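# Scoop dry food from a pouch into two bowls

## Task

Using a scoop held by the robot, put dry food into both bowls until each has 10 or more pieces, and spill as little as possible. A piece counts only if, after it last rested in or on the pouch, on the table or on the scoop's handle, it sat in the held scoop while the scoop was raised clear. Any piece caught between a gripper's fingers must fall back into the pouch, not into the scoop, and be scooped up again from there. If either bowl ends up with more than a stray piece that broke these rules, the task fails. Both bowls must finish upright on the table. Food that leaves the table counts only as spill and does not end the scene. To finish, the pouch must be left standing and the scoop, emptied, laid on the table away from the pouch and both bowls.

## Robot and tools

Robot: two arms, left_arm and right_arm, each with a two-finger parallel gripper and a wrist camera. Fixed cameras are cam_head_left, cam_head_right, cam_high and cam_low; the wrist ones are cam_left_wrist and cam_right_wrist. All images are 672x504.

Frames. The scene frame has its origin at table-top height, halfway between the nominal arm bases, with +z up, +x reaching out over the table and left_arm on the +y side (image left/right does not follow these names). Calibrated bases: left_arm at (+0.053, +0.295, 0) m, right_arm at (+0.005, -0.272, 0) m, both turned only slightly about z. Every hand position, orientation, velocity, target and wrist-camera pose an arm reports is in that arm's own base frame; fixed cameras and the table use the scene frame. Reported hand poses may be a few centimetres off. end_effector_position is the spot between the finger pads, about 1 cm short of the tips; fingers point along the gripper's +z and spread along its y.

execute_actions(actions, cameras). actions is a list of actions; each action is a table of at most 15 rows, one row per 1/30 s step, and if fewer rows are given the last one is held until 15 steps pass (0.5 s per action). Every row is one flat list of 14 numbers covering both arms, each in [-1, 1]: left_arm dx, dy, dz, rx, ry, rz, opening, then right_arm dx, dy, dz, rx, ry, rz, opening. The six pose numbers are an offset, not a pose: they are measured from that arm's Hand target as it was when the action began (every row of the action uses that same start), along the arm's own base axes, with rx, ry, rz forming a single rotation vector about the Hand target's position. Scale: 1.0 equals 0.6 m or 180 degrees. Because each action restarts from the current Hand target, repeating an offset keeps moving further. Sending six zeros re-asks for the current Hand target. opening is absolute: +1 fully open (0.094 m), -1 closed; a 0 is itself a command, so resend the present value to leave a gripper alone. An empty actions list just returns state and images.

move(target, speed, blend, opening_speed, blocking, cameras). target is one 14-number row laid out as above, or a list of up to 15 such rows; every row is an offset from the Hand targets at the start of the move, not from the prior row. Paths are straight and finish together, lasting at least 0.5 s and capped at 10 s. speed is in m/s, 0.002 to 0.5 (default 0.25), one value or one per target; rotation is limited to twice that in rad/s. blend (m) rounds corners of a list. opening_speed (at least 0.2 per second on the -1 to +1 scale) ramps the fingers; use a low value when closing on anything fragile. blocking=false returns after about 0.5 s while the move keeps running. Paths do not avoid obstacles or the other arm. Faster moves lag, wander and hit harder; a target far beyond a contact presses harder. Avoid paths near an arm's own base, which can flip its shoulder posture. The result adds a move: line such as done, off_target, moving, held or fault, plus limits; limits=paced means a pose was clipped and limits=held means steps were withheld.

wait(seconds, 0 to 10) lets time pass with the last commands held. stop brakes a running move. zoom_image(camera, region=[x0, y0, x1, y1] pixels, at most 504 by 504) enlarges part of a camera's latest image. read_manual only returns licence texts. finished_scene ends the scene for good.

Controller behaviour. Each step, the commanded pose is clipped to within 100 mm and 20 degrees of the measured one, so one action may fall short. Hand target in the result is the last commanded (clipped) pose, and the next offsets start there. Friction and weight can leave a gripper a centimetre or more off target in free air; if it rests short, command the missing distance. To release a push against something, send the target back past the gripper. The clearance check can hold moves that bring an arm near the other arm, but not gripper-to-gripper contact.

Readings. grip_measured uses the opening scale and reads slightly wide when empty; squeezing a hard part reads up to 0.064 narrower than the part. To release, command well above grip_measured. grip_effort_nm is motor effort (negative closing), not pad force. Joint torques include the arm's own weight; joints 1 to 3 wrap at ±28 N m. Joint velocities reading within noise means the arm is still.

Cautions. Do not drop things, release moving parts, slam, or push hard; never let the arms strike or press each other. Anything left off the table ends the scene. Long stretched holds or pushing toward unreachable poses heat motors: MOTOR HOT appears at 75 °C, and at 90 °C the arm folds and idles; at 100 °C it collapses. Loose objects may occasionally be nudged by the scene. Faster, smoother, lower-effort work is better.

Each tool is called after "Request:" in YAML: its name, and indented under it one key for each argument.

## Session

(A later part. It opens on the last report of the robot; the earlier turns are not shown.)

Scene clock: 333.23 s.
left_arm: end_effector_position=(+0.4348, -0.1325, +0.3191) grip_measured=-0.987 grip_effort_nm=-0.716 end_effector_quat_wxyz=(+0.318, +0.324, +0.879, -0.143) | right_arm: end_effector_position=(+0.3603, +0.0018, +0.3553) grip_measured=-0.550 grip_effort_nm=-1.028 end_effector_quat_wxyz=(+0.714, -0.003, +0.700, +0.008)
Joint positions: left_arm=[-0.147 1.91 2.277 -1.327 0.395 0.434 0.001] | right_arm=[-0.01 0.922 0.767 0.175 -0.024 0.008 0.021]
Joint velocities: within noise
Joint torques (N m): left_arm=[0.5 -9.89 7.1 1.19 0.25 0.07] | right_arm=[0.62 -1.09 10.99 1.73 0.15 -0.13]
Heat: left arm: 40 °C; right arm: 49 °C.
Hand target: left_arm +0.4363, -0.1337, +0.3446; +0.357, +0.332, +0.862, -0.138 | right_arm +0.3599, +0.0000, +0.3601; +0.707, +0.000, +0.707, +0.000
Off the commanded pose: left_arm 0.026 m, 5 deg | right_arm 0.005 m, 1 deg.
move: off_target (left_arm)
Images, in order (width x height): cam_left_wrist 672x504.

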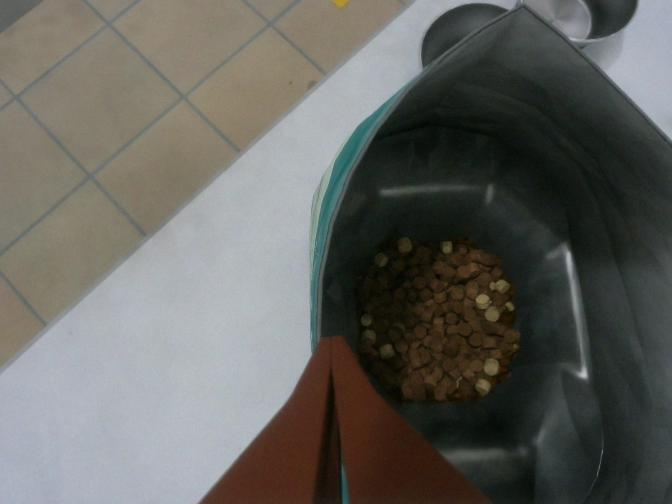

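Request:
move:
  target: [-0.068, -0.068, 0.035, 0.0393, -0.0393, 0, -1.0, 0,0,0,0,0,0,-0.979154]
  speed: 0.06
  cameras: ["cam_left_wrist","cam_high","cam_head_right"]

Scene clock: 355.23 s.
left_arm: end_effector_position=(+0.3965, -0.1735, +0.3416) grip_measured=-0.987 grip_effort_nm=-0.716 end_effector_quat_wxyz=(+0.349, +0.367, +0.860, -0.066) | right_arm: end_effector_position=(+0.3603, +0.0018, +0.3553) grip_measured=-0.550 grip_effort_nm=-1.028 end_effector_quat_wxyz=(+0.714, -0.003, +0.700, +0.008)
Joint positions: left_arm=[-0.349 1.757 2.154 -1.258 0.16 0.397 0.001] | right_arm=[-0.01 0.922 0.767 0.175 -0.024 0.008 0.021]
Joint velocities: within noise
Joint torques (N m): left_arm=[-0.43 -9.99 4.83 1.48 0 -0.05] | right_arm=[0.51 -1.09 10.76 1.75 0.18 -0.14]
Heat: left arm: 41 °C; right arm: 49 °C.
Hand target: left_arm +0.3955, -0.1745, +0.3656; +0.389, +0.361, +0.845, -0.064 | right_arm +0.3599, +0.0000, +0.3601; +0.707, +0.000, +0.707, +0.000
Off the commanded pose: left_arm 0.024 m, 5 deg | right_arm 0.005 m, 1 deg.
move: off_target (left_arm)
Images, in order (width x height): cam_head_right 672x504, cam_high 672x504, cam_left_wrist 672x504.

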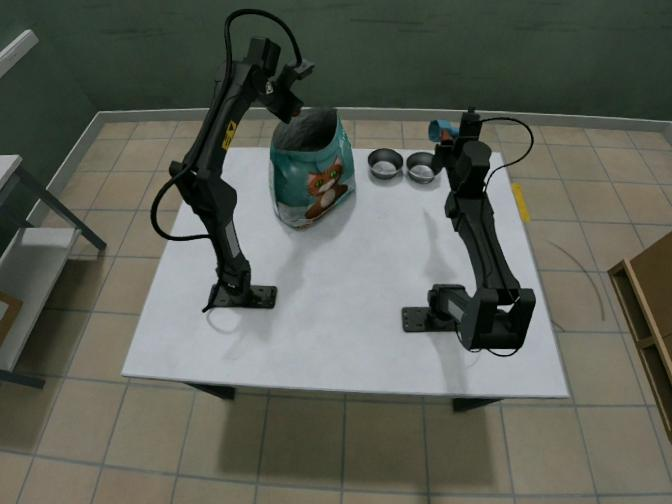

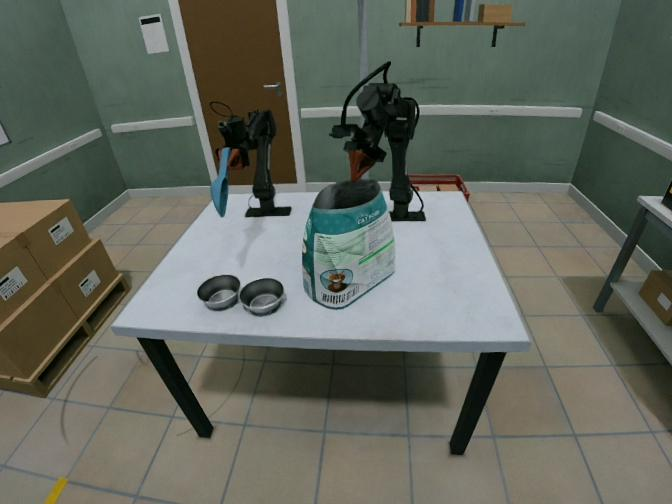

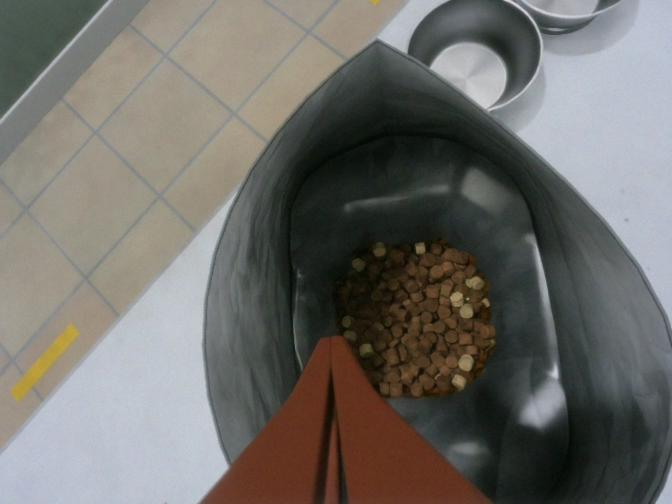

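Request:
zoom_image:
  camera: "cam_high"
  region: [280, 100, 440, 240]

Request:
zoom_image:
  camera: "cam_head_right"
  region: [200, 30, 380, 240]

Scaled by 3.150.

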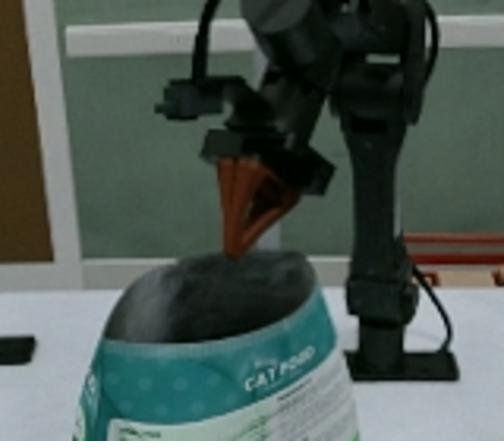

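Scaled by 2.400.

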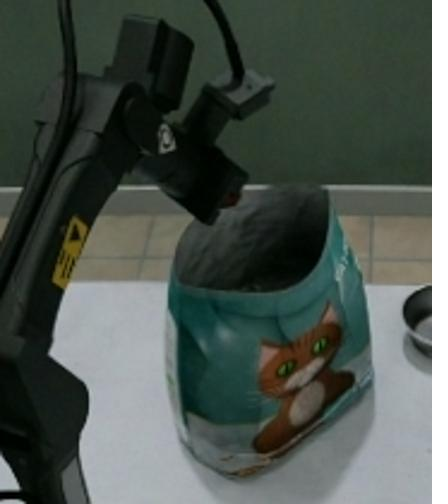

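Request:
move:
  target:
    - [0.068, 0.068, -0.015, -0.0393, 0.0393, 0, -1.0, 0,0,0,0,0,0,-0.979154]
    - [0.068, 0.068, -0.015, -0.0393, 0.0393, 0, 0.3, 0,0,0,0,0,0,-0.979154]
    - [0.068, 0.068, -0.09, -0.0393, 0.0393, 0, 0.3, 0,0,0,0,0,0,-0.979154]
  speed: 0.1
  cameras: ["cam_left_wrist","cam_high"]

Request:
zoom_image:
  camera: "cam_high"
  region: [280, 100, 440, 240]

Scene clock: 382.47 s.
left_arm: end_effector_position=(+0.4352, -0.1328, +0.2883) grip_measured=+0.298 grip_effort_nm=0.100 end_effector_quat_wxyz=(+0.318, +0.327, +0.879, -0.139) | right_arm: end_effector_position=(+0.3603, +0.0018, +0.3553) grip_measured=-0.550 grip_effort_nm=-1.033 end_effector_quat_wxyz=(+0.714, -0.003, +0.700, +0.008)
Joint positions: left_arm=[-0.15 1.827 2.025 -1.158 0.388 0.439 0.061] | right_arm=[-0.01 0.922 0.767 0.175 -0.024 0.008 0.021]
Joint velocities: within noise
Joint torques (N m): left_arm=[0.13 -10.93 5.33 1.36 0.35 0] | right_arm=[0.58 -1.09 10.8 1.72 0.2 -0.13]
Heat: left arm: 43 °C; right arm: 50 °C.
Hand target: left_arm +0.4363, -0.1337, +0.3116; +0.357, +0.332, +0.862, -0.138 | right_arm +0.3599, +0.0000, +0.3601; +0.707, +0.000, +0.707, +0.000
Off the commanded pose: left_arm 0.023 m, 5 deg | right_arm 0.005 m, 1 deg.
move: off_target (left_arm)
Images, in order (width x height): cam_high 672x504, cam_left_wrist 672x504.

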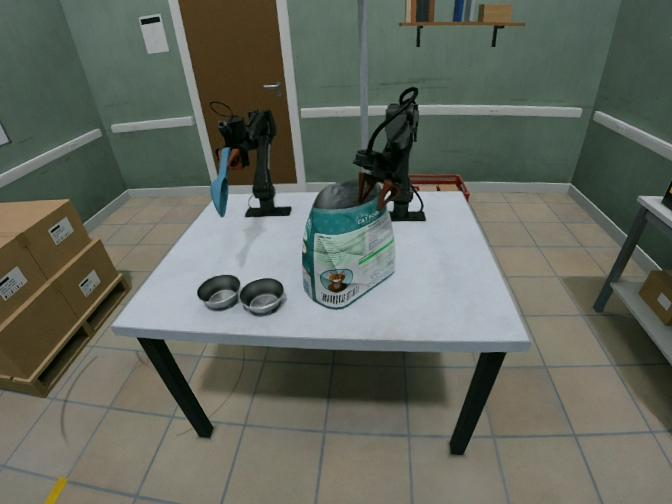

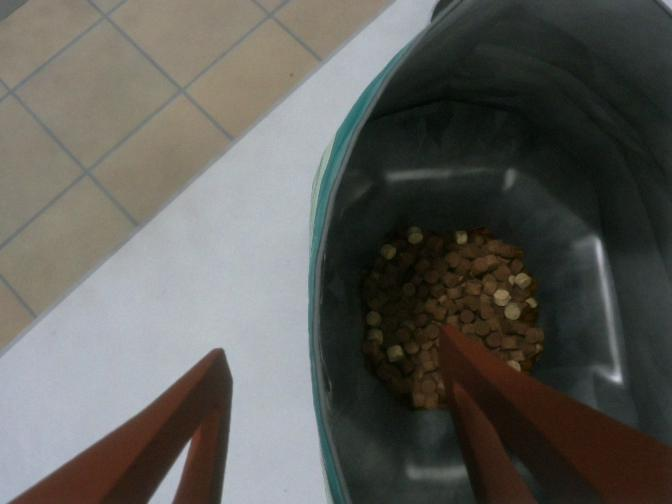

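Scaled by 3.150.

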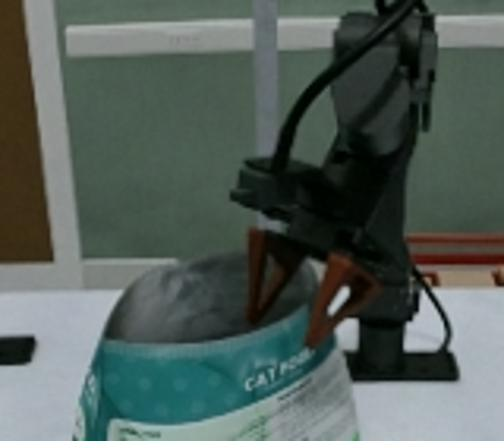

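Request:
move:
  target:
    - [0, 0, -0.042, 0, 0, 0, 0.3, 0,0,0,0,0,0,-0.979154]
    - [0, 0, -0.042, 0,0, 0, -0.7, 0,0,0,0,0,0,-0.979154]
  speed: 0.08
  cameras: ["cam_left_wrist","cam_high"]

Request:
zoom_image:
  camera: "cam_high"
  region: [280, 100, 440, 240]

Scene clock: 392.63 s.
left_arm: end_effector_position=(+0.4341, -0.1357, +0.2682) grip_measured=-0.698 grip_effort_nm=-0.139 end_effector_quat_wxyz=(+0.326, +0.330, +0.874, -0.143) | right_arm: end_effector_position=(+0.3603, +0.0018, +0.3553) grip_measured=-0.550 grip_effort_nm=-1.028 end_effector_quat_wxyz=(+0.714, -0.003, +0.700, +0.008)
Joint positions: left_arm=[-0.153 1.775 1.863 -1.033 0.398 0.439 0.014] | right_arm=[-0.01 0.922 0.767 0.175 -0.024 0.008 0.021]
Joint velocities: within noise
Joint torques (N m): left_arm=[0.31 -10.43 5.35 1.31 0.22 0] | right_arm=[0.61 -1.03 10.76 1.7 0.17 -0.12]
Heat: left arm: 44 °C; right arm: 50 °C.
Hand target: left_arm +0.4363, -0.1337, +0.2864; +0.357, +0.332, +0.862, -0.138 | right_arm +0.3599, +0.0000, +0.3601; +0.707, +0.000, +0.707, +0.000
Off the commanded pose: left_arm 0.018 m, 4 deg | right_arm 0.005 m, 1 deg.
move: off_target (left_arm); target 2's new opening was sent with left_arm's hand 0.020 m and 4 deg from that target
Images, in order (width x height): cam_high 672x504, cam_left_wrist 672x504.

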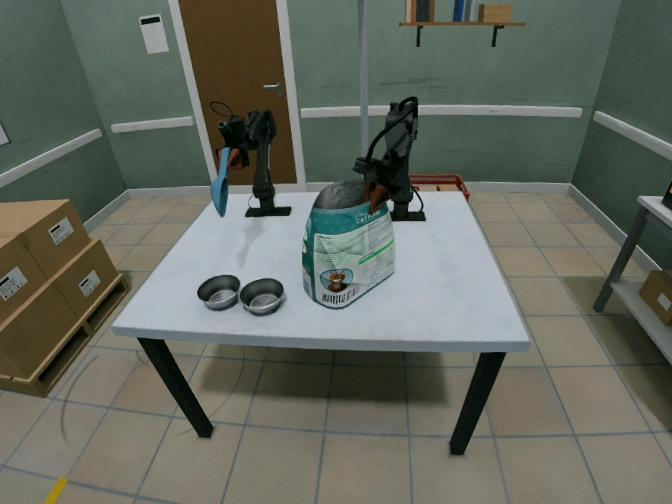

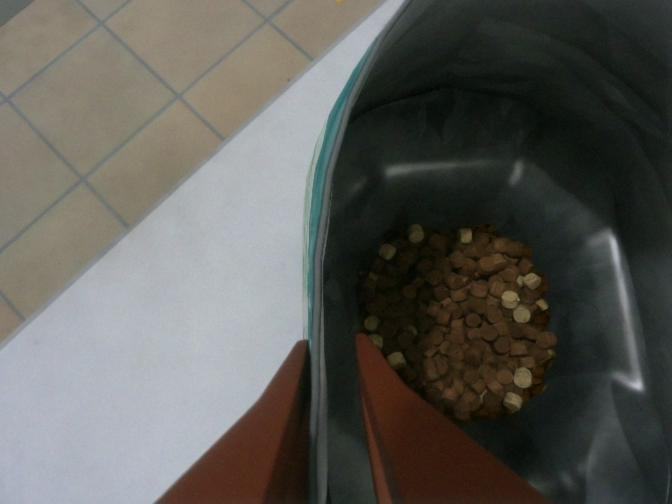

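Scaled by 3.150.

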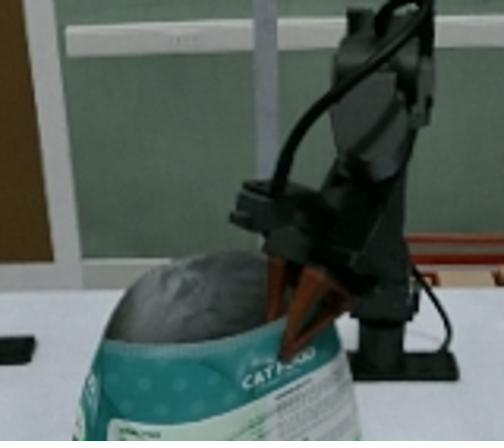

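Request:
move:
  target: [0, 0, 0, 0, 0, 0, -1.0, 0,0,0,0,0,0,-0.979154]
  opening_speed: 0.3
  cameras: ["cam_left_wrist"]

Scene clock: 397.57 s.
left_arm: end_effector_position=(+0.4341, -0.1357, +0.2682) grip_measured=-0.971 grip_effort_nm=-1.038 end_effector_quat_wxyz=(+0.326, +0.330, +0.874, -0.143) | right_arm: end_effector_position=(+0.3603, +0.0018, +0.3553) grip_measured=-0.550 grip_effort_nm=-1.028 end_effector_quat_wxyz=(+0.714, -0.003, +0.700, +0.008)
Joint positions: left_arm=[-0.153 1.775 1.863 -1.033 0.398 0.439 0.001] | right_arm=[-0.01 0.922 0.767 0.175 -0.024 0.008 0.021]
Joint velocities: within noise
Joint torques (N m): left_arm=[0.08 -10.29 5.3 1.33 0.26 0.05] | right_arm=[0.61 -1.14 10.66 1.71 0.16 -0.11]
Heat: left arm: 43 °C; right arm: 50 °C.
Hand target: left_arm +0.4363, -0.1337, +0.2864; +0.357, +0.332, +0.862, -0.138 | right_arm +0.3599, +0.0000, +0.3601; +0.707, +0.000, +0.707, +0.000
Off the commanded pose: left_arm 0.018 m, 4 deg | right_arm 0.005 m, 1 deg.
move: off_target (left_arm)
Images, in order (width x height): cam_left_wrist 672x504.

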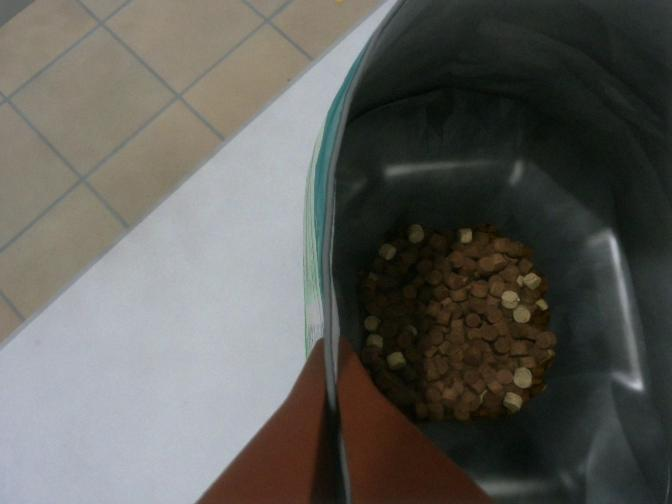

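Request:
move:
  target: [-0.068, -0.068, 0.03, 0.0393, -0.0393, 0, -1.0, 0,0,0,0,0,0,-0.979154]
  speed: 0.06
  cameras: ["cam_left_wrist","cam_high","cam_head_right"]

Request:
zoom_image:
  camera: "cam_high"
  region: [270, 130, 450, 330]

Scene clock: 404.43 s.
left_arm: end_effector_position=(+0.4074, -0.1648, +0.2611) grip_measured=-0.971 grip_effort_nm=-1.043 end_effector_quat_wxyz=(+0.336, +0.361, +0.868, -0.051) | right_arm: end_effector_position=(+0.3603, +0.0018, +0.3553) grip_measured=-0.550 grip_effort_nm=-1.028 end_effector_quat_wxyz=(+0.714, -0.003, +0.700, +0.008)
Joint positions: left_arm=[-0.332 1.651 1.696 -0.933 0.135 0.407 0.001] | right_arm=[-0.01 0.922 0.767 0.175 -0.024 0.008 0.021]
Joint velocities: within noise
Joint torques (N m): left_arm=[-1.35 -13.35 6.67 1.24 0.3 -0.14] | right_arm=[0.55 -1.2 10.74 1.73 0.14 -0.12]
Heat: left arm: 43 °C; right arm: 50 °C.
Hand target: left_arm +0.3955, -0.1745, +0.3044; +0.389, +0.361, +0.845, -0.064 | right_arm +0.3599, +0.0000, +0.3601; +0.707, +0.000, +0.707, +0.000
Off the commanded pose: left_arm 0.046 m, 7 deg | right_arm 0.005 m, 1 deg.
move: off_target (left_arm)
Images, in order (width x height): cam_head_right 672x504, cam_high 672x504, cam_left_wrist 672x504.

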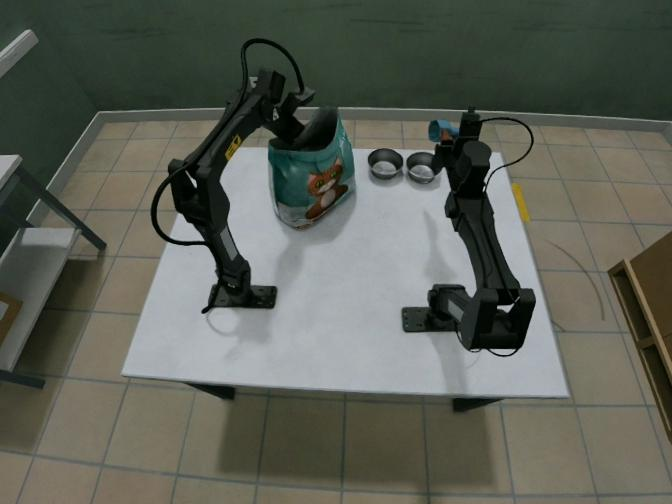

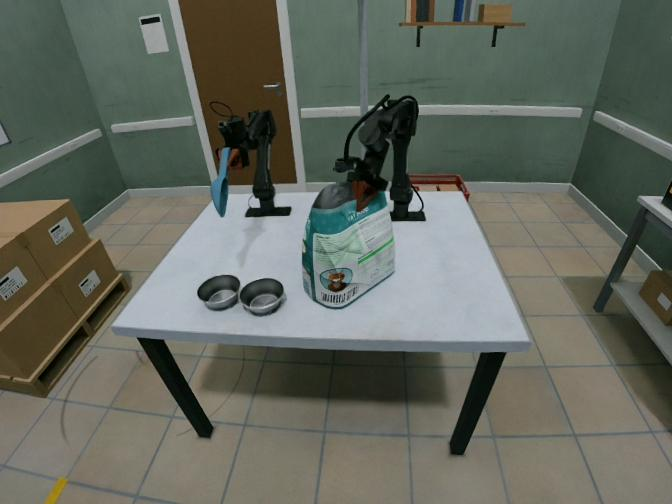

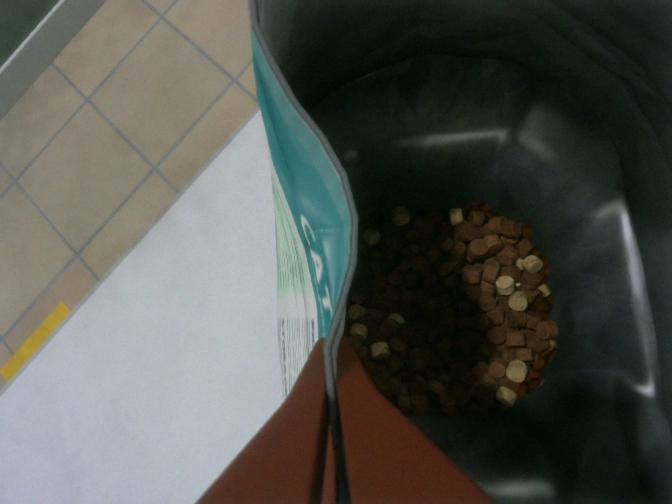

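Scaled by 2.520.

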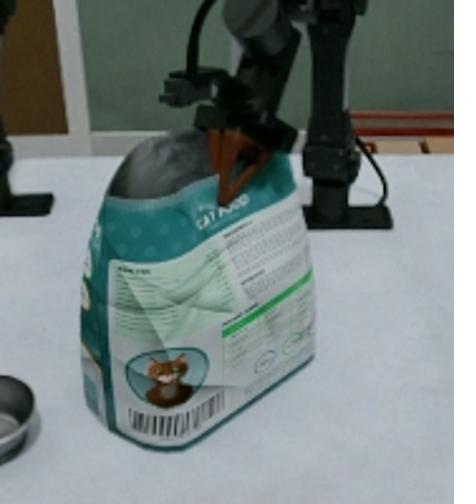

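Request:
move:
  target: [-0.03, -0.03, 0.13, 0, 0, 0, -1.0, 0,0,0,0,0,0,-0.979154]
  speed: 0.06
  cameras: ["cam_left_wrist","cam_high","cam_head_right"]

Request:
zoom_image:
  camera: "cam_high"
  region: [270, 130, 450, 330]

Scene clock: 493.73 s.
left_arm: end_effector_position=(+0.3728, -0.1913, +0.3084) grip_measured=-0.971 grip_effort_nm=-1.048 end_effector_quat_wxyz=(+0.285, +0.374, +0.880, -0.059) | right_arm: end_effector_position=(+0.3603, +0.0018, +0.3553) grip_measured=-0.550 grip_effort_nm=-1.028 end_effector_quat_wxyz=(+0.714, -0.003, +0.700, +0.008)
Joint positions: left_arm=[-0.437 1.763 2.097 -1.321 0.094 0.339 0.001] | right_arm=[-0.01 0.922 0.767 0.175 -0.024 0.008 0.021]
Joint velocities: within noise
Joint torques (N m): left_arm=[-0.24 -12.15 13.33 1.37 0.1 -0.04] | right_arm=[0.5 -1.07 10.82 1.75 0.18 -0.14]
Heat: left arm: 51 °C; right arm: 50 °C.
Hand target: left_arm +0.3775, -0.1925, +0.3824; +0.389, +0.361, +0.845, -0.064 | right_arm +0.3599, +0.0000, +0.3601; +0.707, +0.000, +0.707, +0.000
Off the commanded pose: left_arm 0.074 m, 13 deg | right_arm 0.005 m, 1 deg.
move: off_target (left_arm)
Images, in order (width x height): cam_head_right 672x504, cam_high 672x504, cam_left_wrist 672x504.

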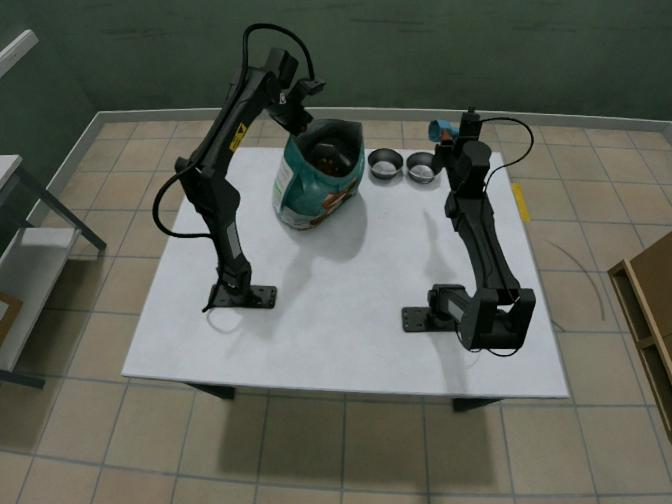

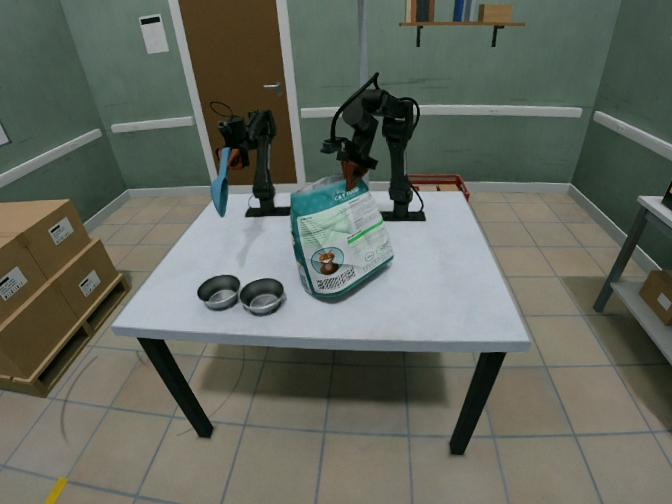

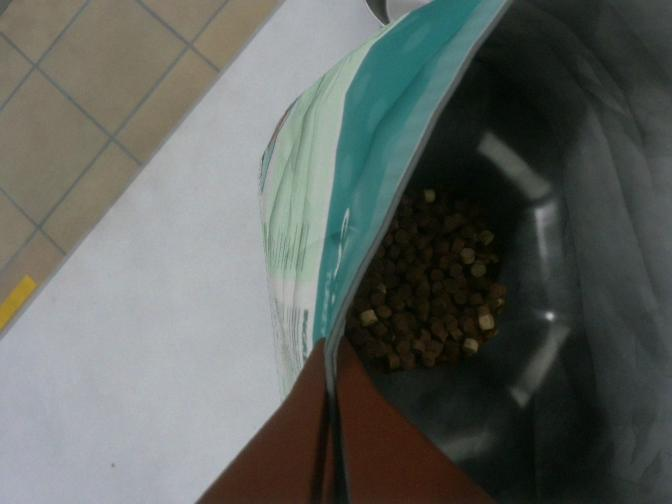

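Scaled by 2.520.

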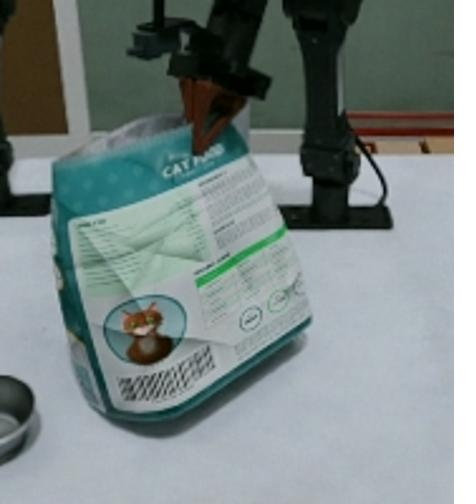

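Request:
execute_actions:
  actions: []

Scene clock: 515.23 s.
left_arm: end_effector_position=(+0.3728, -0.1913, +0.3084) grip_measured=-0.971 grip_effort_nm=-1.043 end_effector_quat_wxyz=(+0.285, +0.374, +0.880, -0.059) | right_arm: end_effector_position=(+0.3603, +0.0018, +0.3552) grip_measured=-0.550 grip_effort_nm=-1.033 end_effector_quat_wxyz=(+0.714, -0.003, +0.700, +0.008)
Joint positions: left_arm=[-0.437 1.763 2.097 -1.321 0.094 0.339 0.001] | right_arm=[-0.01 0.922 0.767 0.174 -0.024 0.008 0.021]
Joint velocities: within noise
Joint torques (N m): left_arm=[-0.32 -12.18 13.26 1.35 0.1 -0.04] | right_arm=[0.49 -1.09 10.93 1.75 0.21 -0.12]
Heat: left arm: 53 °C; right arm: 50 °C.
Hand target: left_arm +0.3775, -0.1925, +0.3824; +0.389, +0.361, +0.845, -0.064 | right_arm +0.3599, +0.0000, +0.3600; +0.707, +0.000, +0.707, +0.000
Tool commands: left_gripper/opening=-1.0 right_gripper/opening=-0.979154
Off the commanded pose: left_arm 0.074 m, 13 deg | right_arm 0.005 m, 1 deg.

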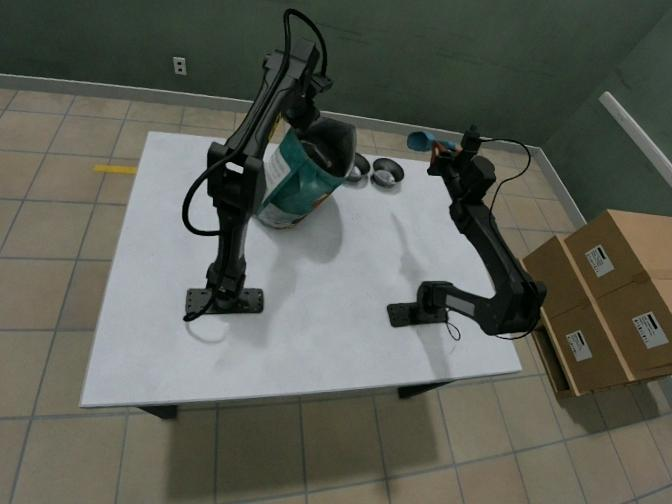

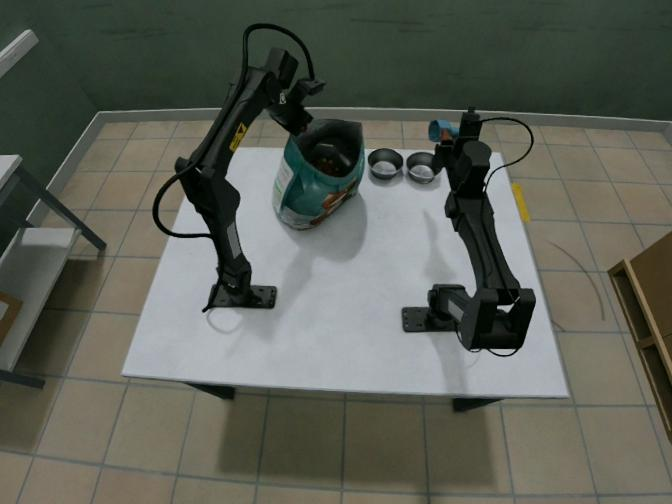

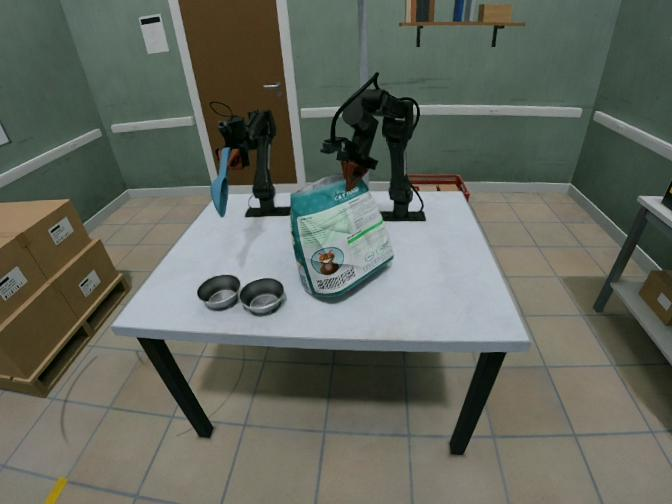

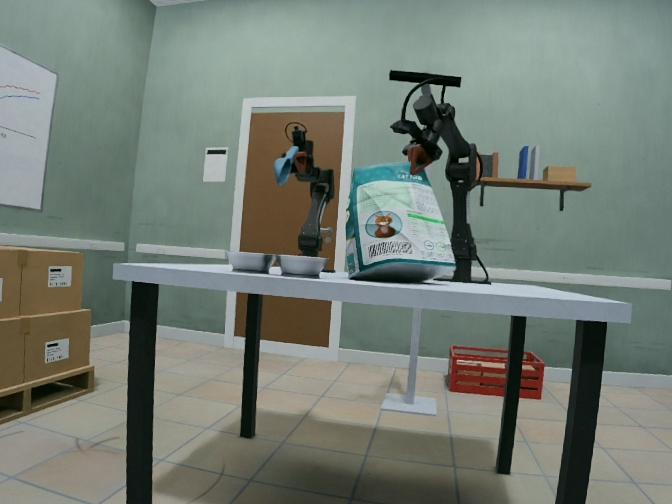

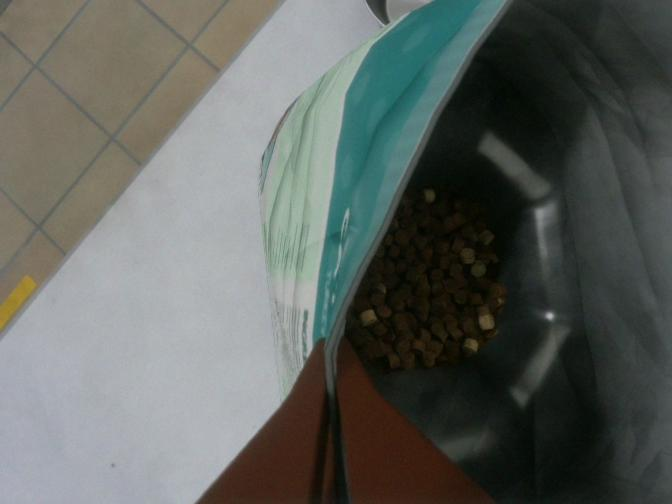

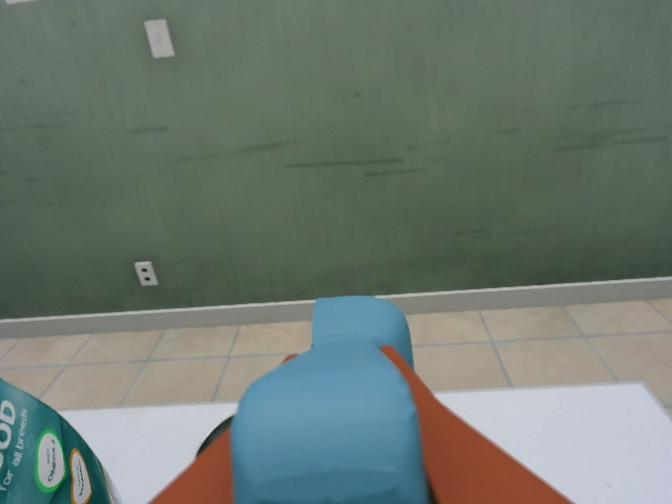

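Request:
move:
  target: [-0.083,-0.083,-0.02,0.02,-0.02,0,-1,0,0,0,0,0,0,-0.979154]
  speed: 0.08
  cameras: ["cam_head_right","cam_high","cam_left_wrist"]

Scene clock: 561.70 s.
left_arm: end_effector_position=(+0.3306, -0.2374, +0.3090) grip_measured=-0.971 grip_effort_nm=-1.043 end_effector_quat_wxyz=(+0.308, +0.395, +0.865, +0.004) | right_arm: end_effector_position=(+0.3603, +0.0018, +0.3552) grip_measured=-0.550 grip_effort_nm=-1.028 end_effector_quat_wxyz=(+0.714, -0.003, +0.700, +0.008)
Joint positions: left_arm=[-0.696 1.683 1.985 -1.266 -0.162 0.212 0.001] | right_arm=[-0.01 0.922 0.767 0.174 -0.024 0.008 0.021]
Joint velocities: within noise
Joint torques (N m): left_arm=[-0.76 -14.27 7.2 1.79 -0.06 -0.05] | right_arm=[0.61 -1.07 10.78 1.75 0.17 -0.15]
Heat: left arm: 56 °C; right arm: 50 °C.
Hand target: left_arm +0.3277, -0.2423, +0.3704; +0.403, +0.375, +0.834, -0.026 | right_arm +0.3599, +0.0000, +0.3600; +0.707, +0.000, +0.707, +0.000
Off the commanded pose: left_arm 0.062 m, 12 deg | right_arm 0.005 m, 1 deg.
move: off_target (left_arm)
Images, in order (width x height): cam_head_right 672x504, cam_high 672x504, cam_left_wrist 672x504.

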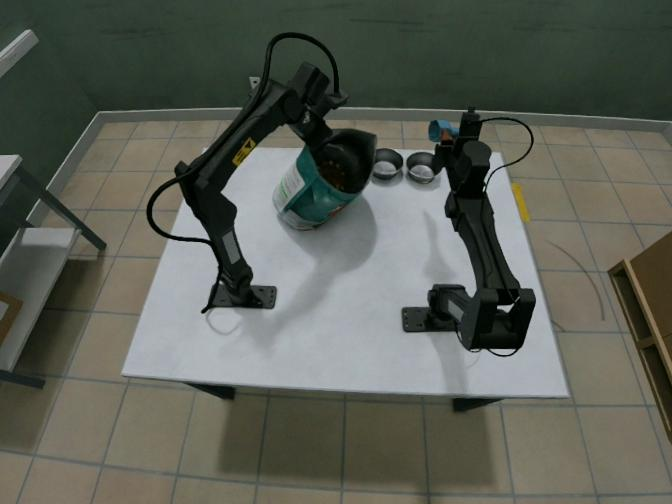

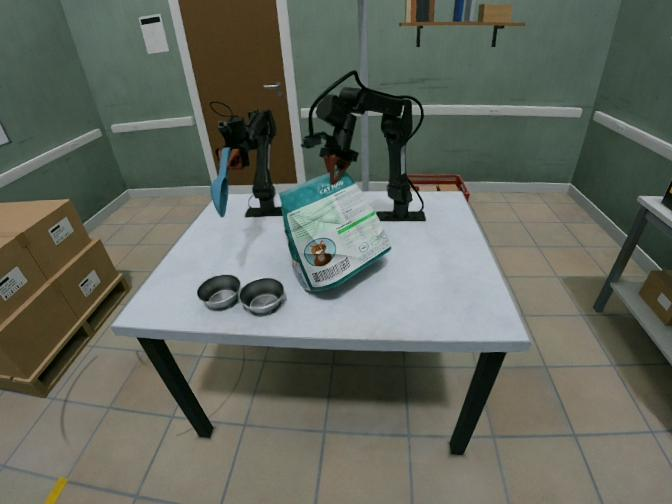

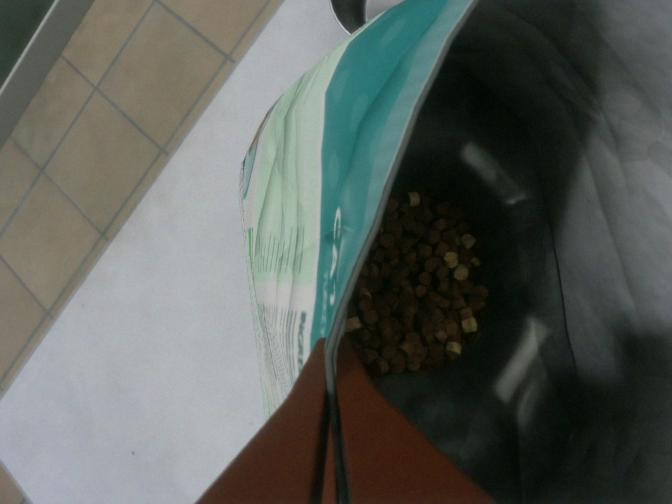

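Request:
move:
  target: [-0.083,-0.083,-0.055,0.02,-0.02,0,-1,0,0,0,0,0,0,-0.979154]
  speed: 0.08
  cameras: ["cam_head_right","cam_high","cam_left_wrist"]

Scene clock: 566.30 s.
left_arm: end_effector_position=(+0.2859, -0.2853, +0.2977) grip_measured=-0.971 grip_effort_nm=-1.038 end_effector_quat_wxyz=(+0.360, +0.405, +0.839, +0.053) | right_arm: end_effector_position=(+0.3603, +0.0018, +0.3552) grip_measured=-0.550 grip_effort_nm=-1.028 end_effector_quat_wxyz=(+0.714, -0.003, +0.700, +0.008)
Joint positions: left_arm=[-0.973 1.611 1.792 -1.125 -0.434 0.069 0.001] | right_arm=[-0.01 0.922 0.767 0.174 -0.024 0.008 0.021]
Joint velocities: within noise
Joint torques (N m): left_arm=[-1.76 -11.58 6.34 1.5 -0.19 -0.09] | right_arm=[0.54 -0.99 10.89 1.7 0.21 -0.13]
Heat: left arm: 55 °C; right arm: 50 °C.
Hand target: left_arm +0.2779, -0.2921, +0.3374; +0.417, +0.388, +0.822, +0.012 | right_arm +0.3599, +0.0000, +0.3600; +0.707, +0.000, +0.707, +0.000
Off the commanded pose: left_arm 0.041 m, 8 deg | right_arm 0.005 m, 1 deg.
move: off_target (left_arm)
Images, in order (width x height): cam_head_right 672x504, cam_high 672x504, cam_left_wrist 672x504.

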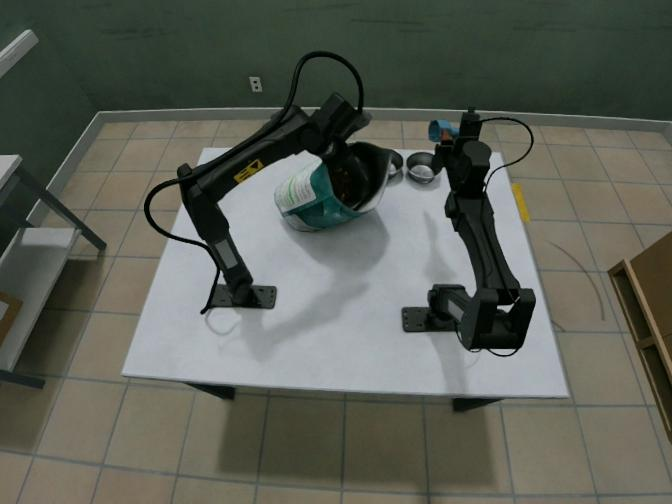

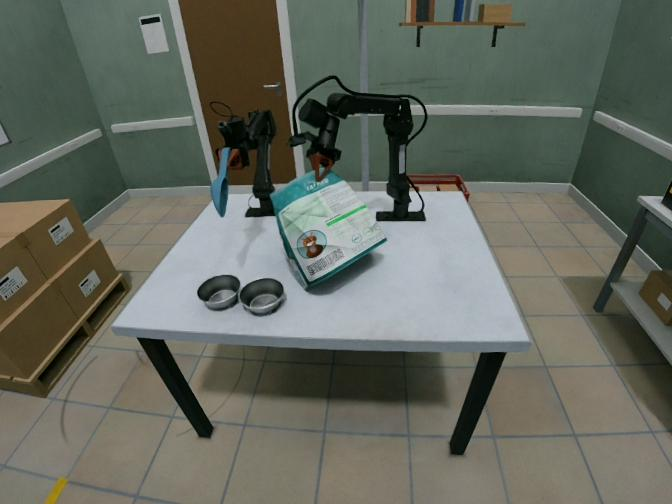

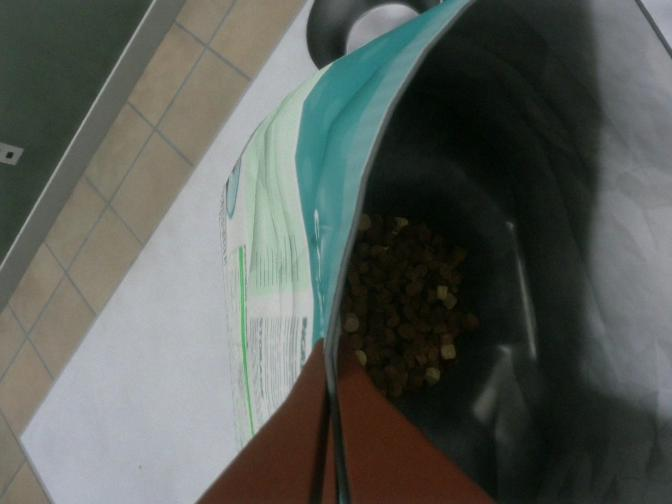

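Request:
move:
  target: [-0.05,-0.05,-0.04,0.01,-0.01,0,-1,0,0,0,0,0,0,-0.979154]
  speed: 0.08

Request:
zoom_image:
  camera: "cam_head_right"
  region: [230, 80, 480, 260]

Scene clock: 573.43 s.
left_arm: end_effector_position=(+0.2558, -0.3112, +0.2893) grip_measured=-0.971 grip_effort_nm=-1.043 end_effector_quat_wxyz=(+0.389, +0.407, +0.823, +0.074) | right_arm: end_effector_position=(+0.3603, +0.0018, +0.3552) grip_measured=-0.550 grip_effort_nm=-1.033 end_effector_quat_wxyz=(+0.714, -0.003, +0.700, +0.008)
Joint positions: left_arm=[-1.131 1.606 1.719 -1.079 -0.583 -0.027 0.001] | right_arm=[-0.01 0.922 0.767 0.174 -0.024 0.008 0.021]
Joint velocities: within noise
Joint torques (N m): left_arm=[-1.77 -9.22 6.05 1.37 -0.08 -0.1] | right_arm=[0.64 -1.07 10.86 1.72 0.2 -0.13]
Heat: left arm: 54 °C; right arm: 50 °C.
Hand target: left_arm +0.2480, -0.3221, +0.3134; +0.424, +0.394, +0.815, +0.031 | right_arm +0.3599, +0.0000, +0.3600; +0.707, +0.000, +0.707, +0.000
Off the commanded pose: left_arm 0.028 m, 7 deg | right_arm 0.005 m, 1 deg.
move: off_target (left_arm)

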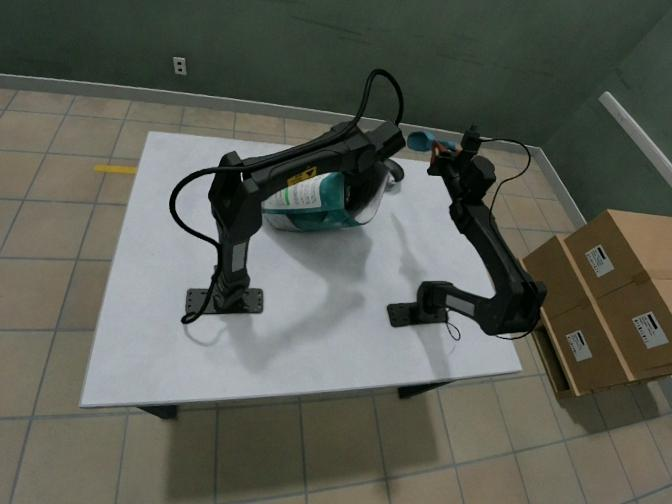

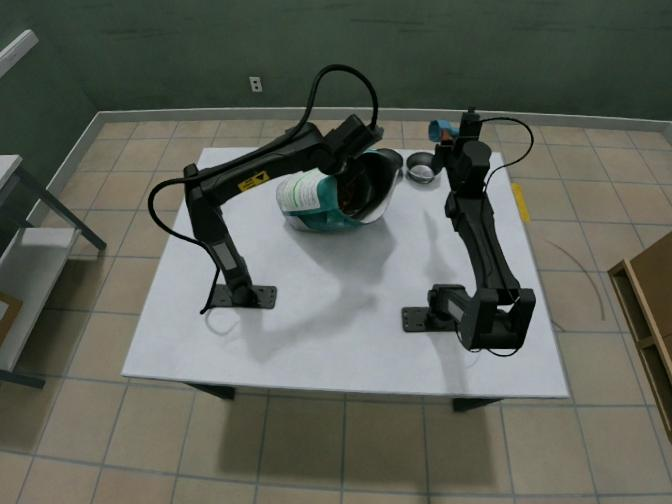

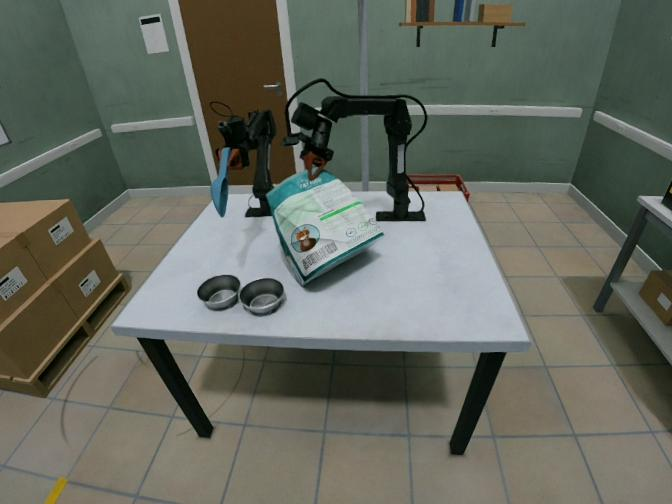

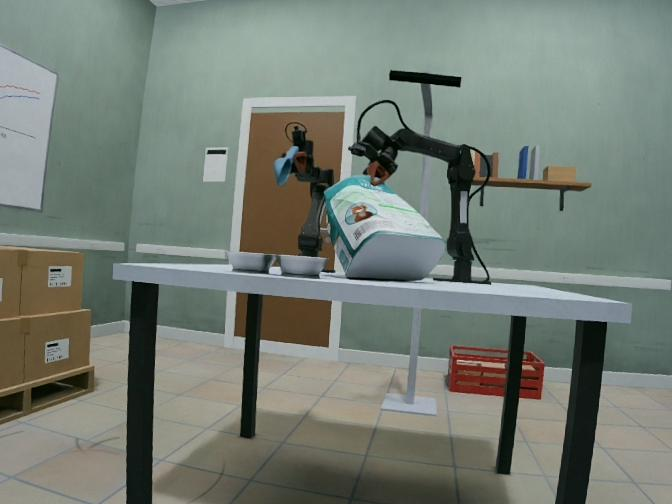

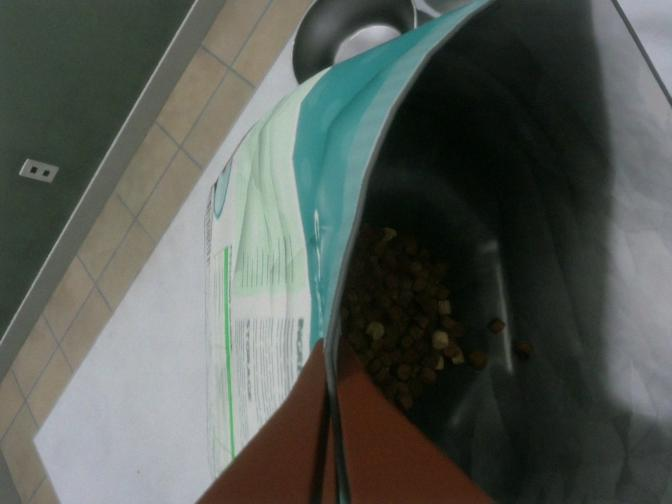

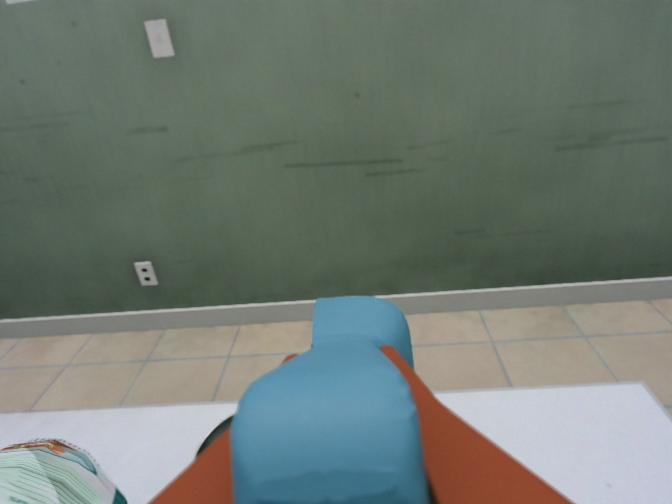

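Scaled by 2.016.

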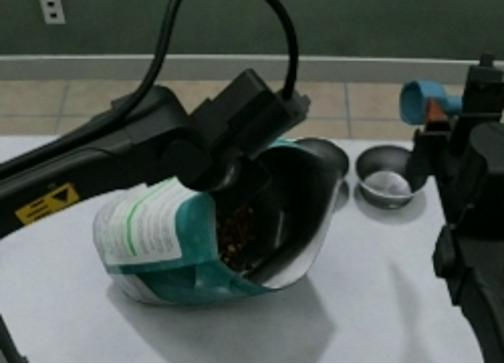

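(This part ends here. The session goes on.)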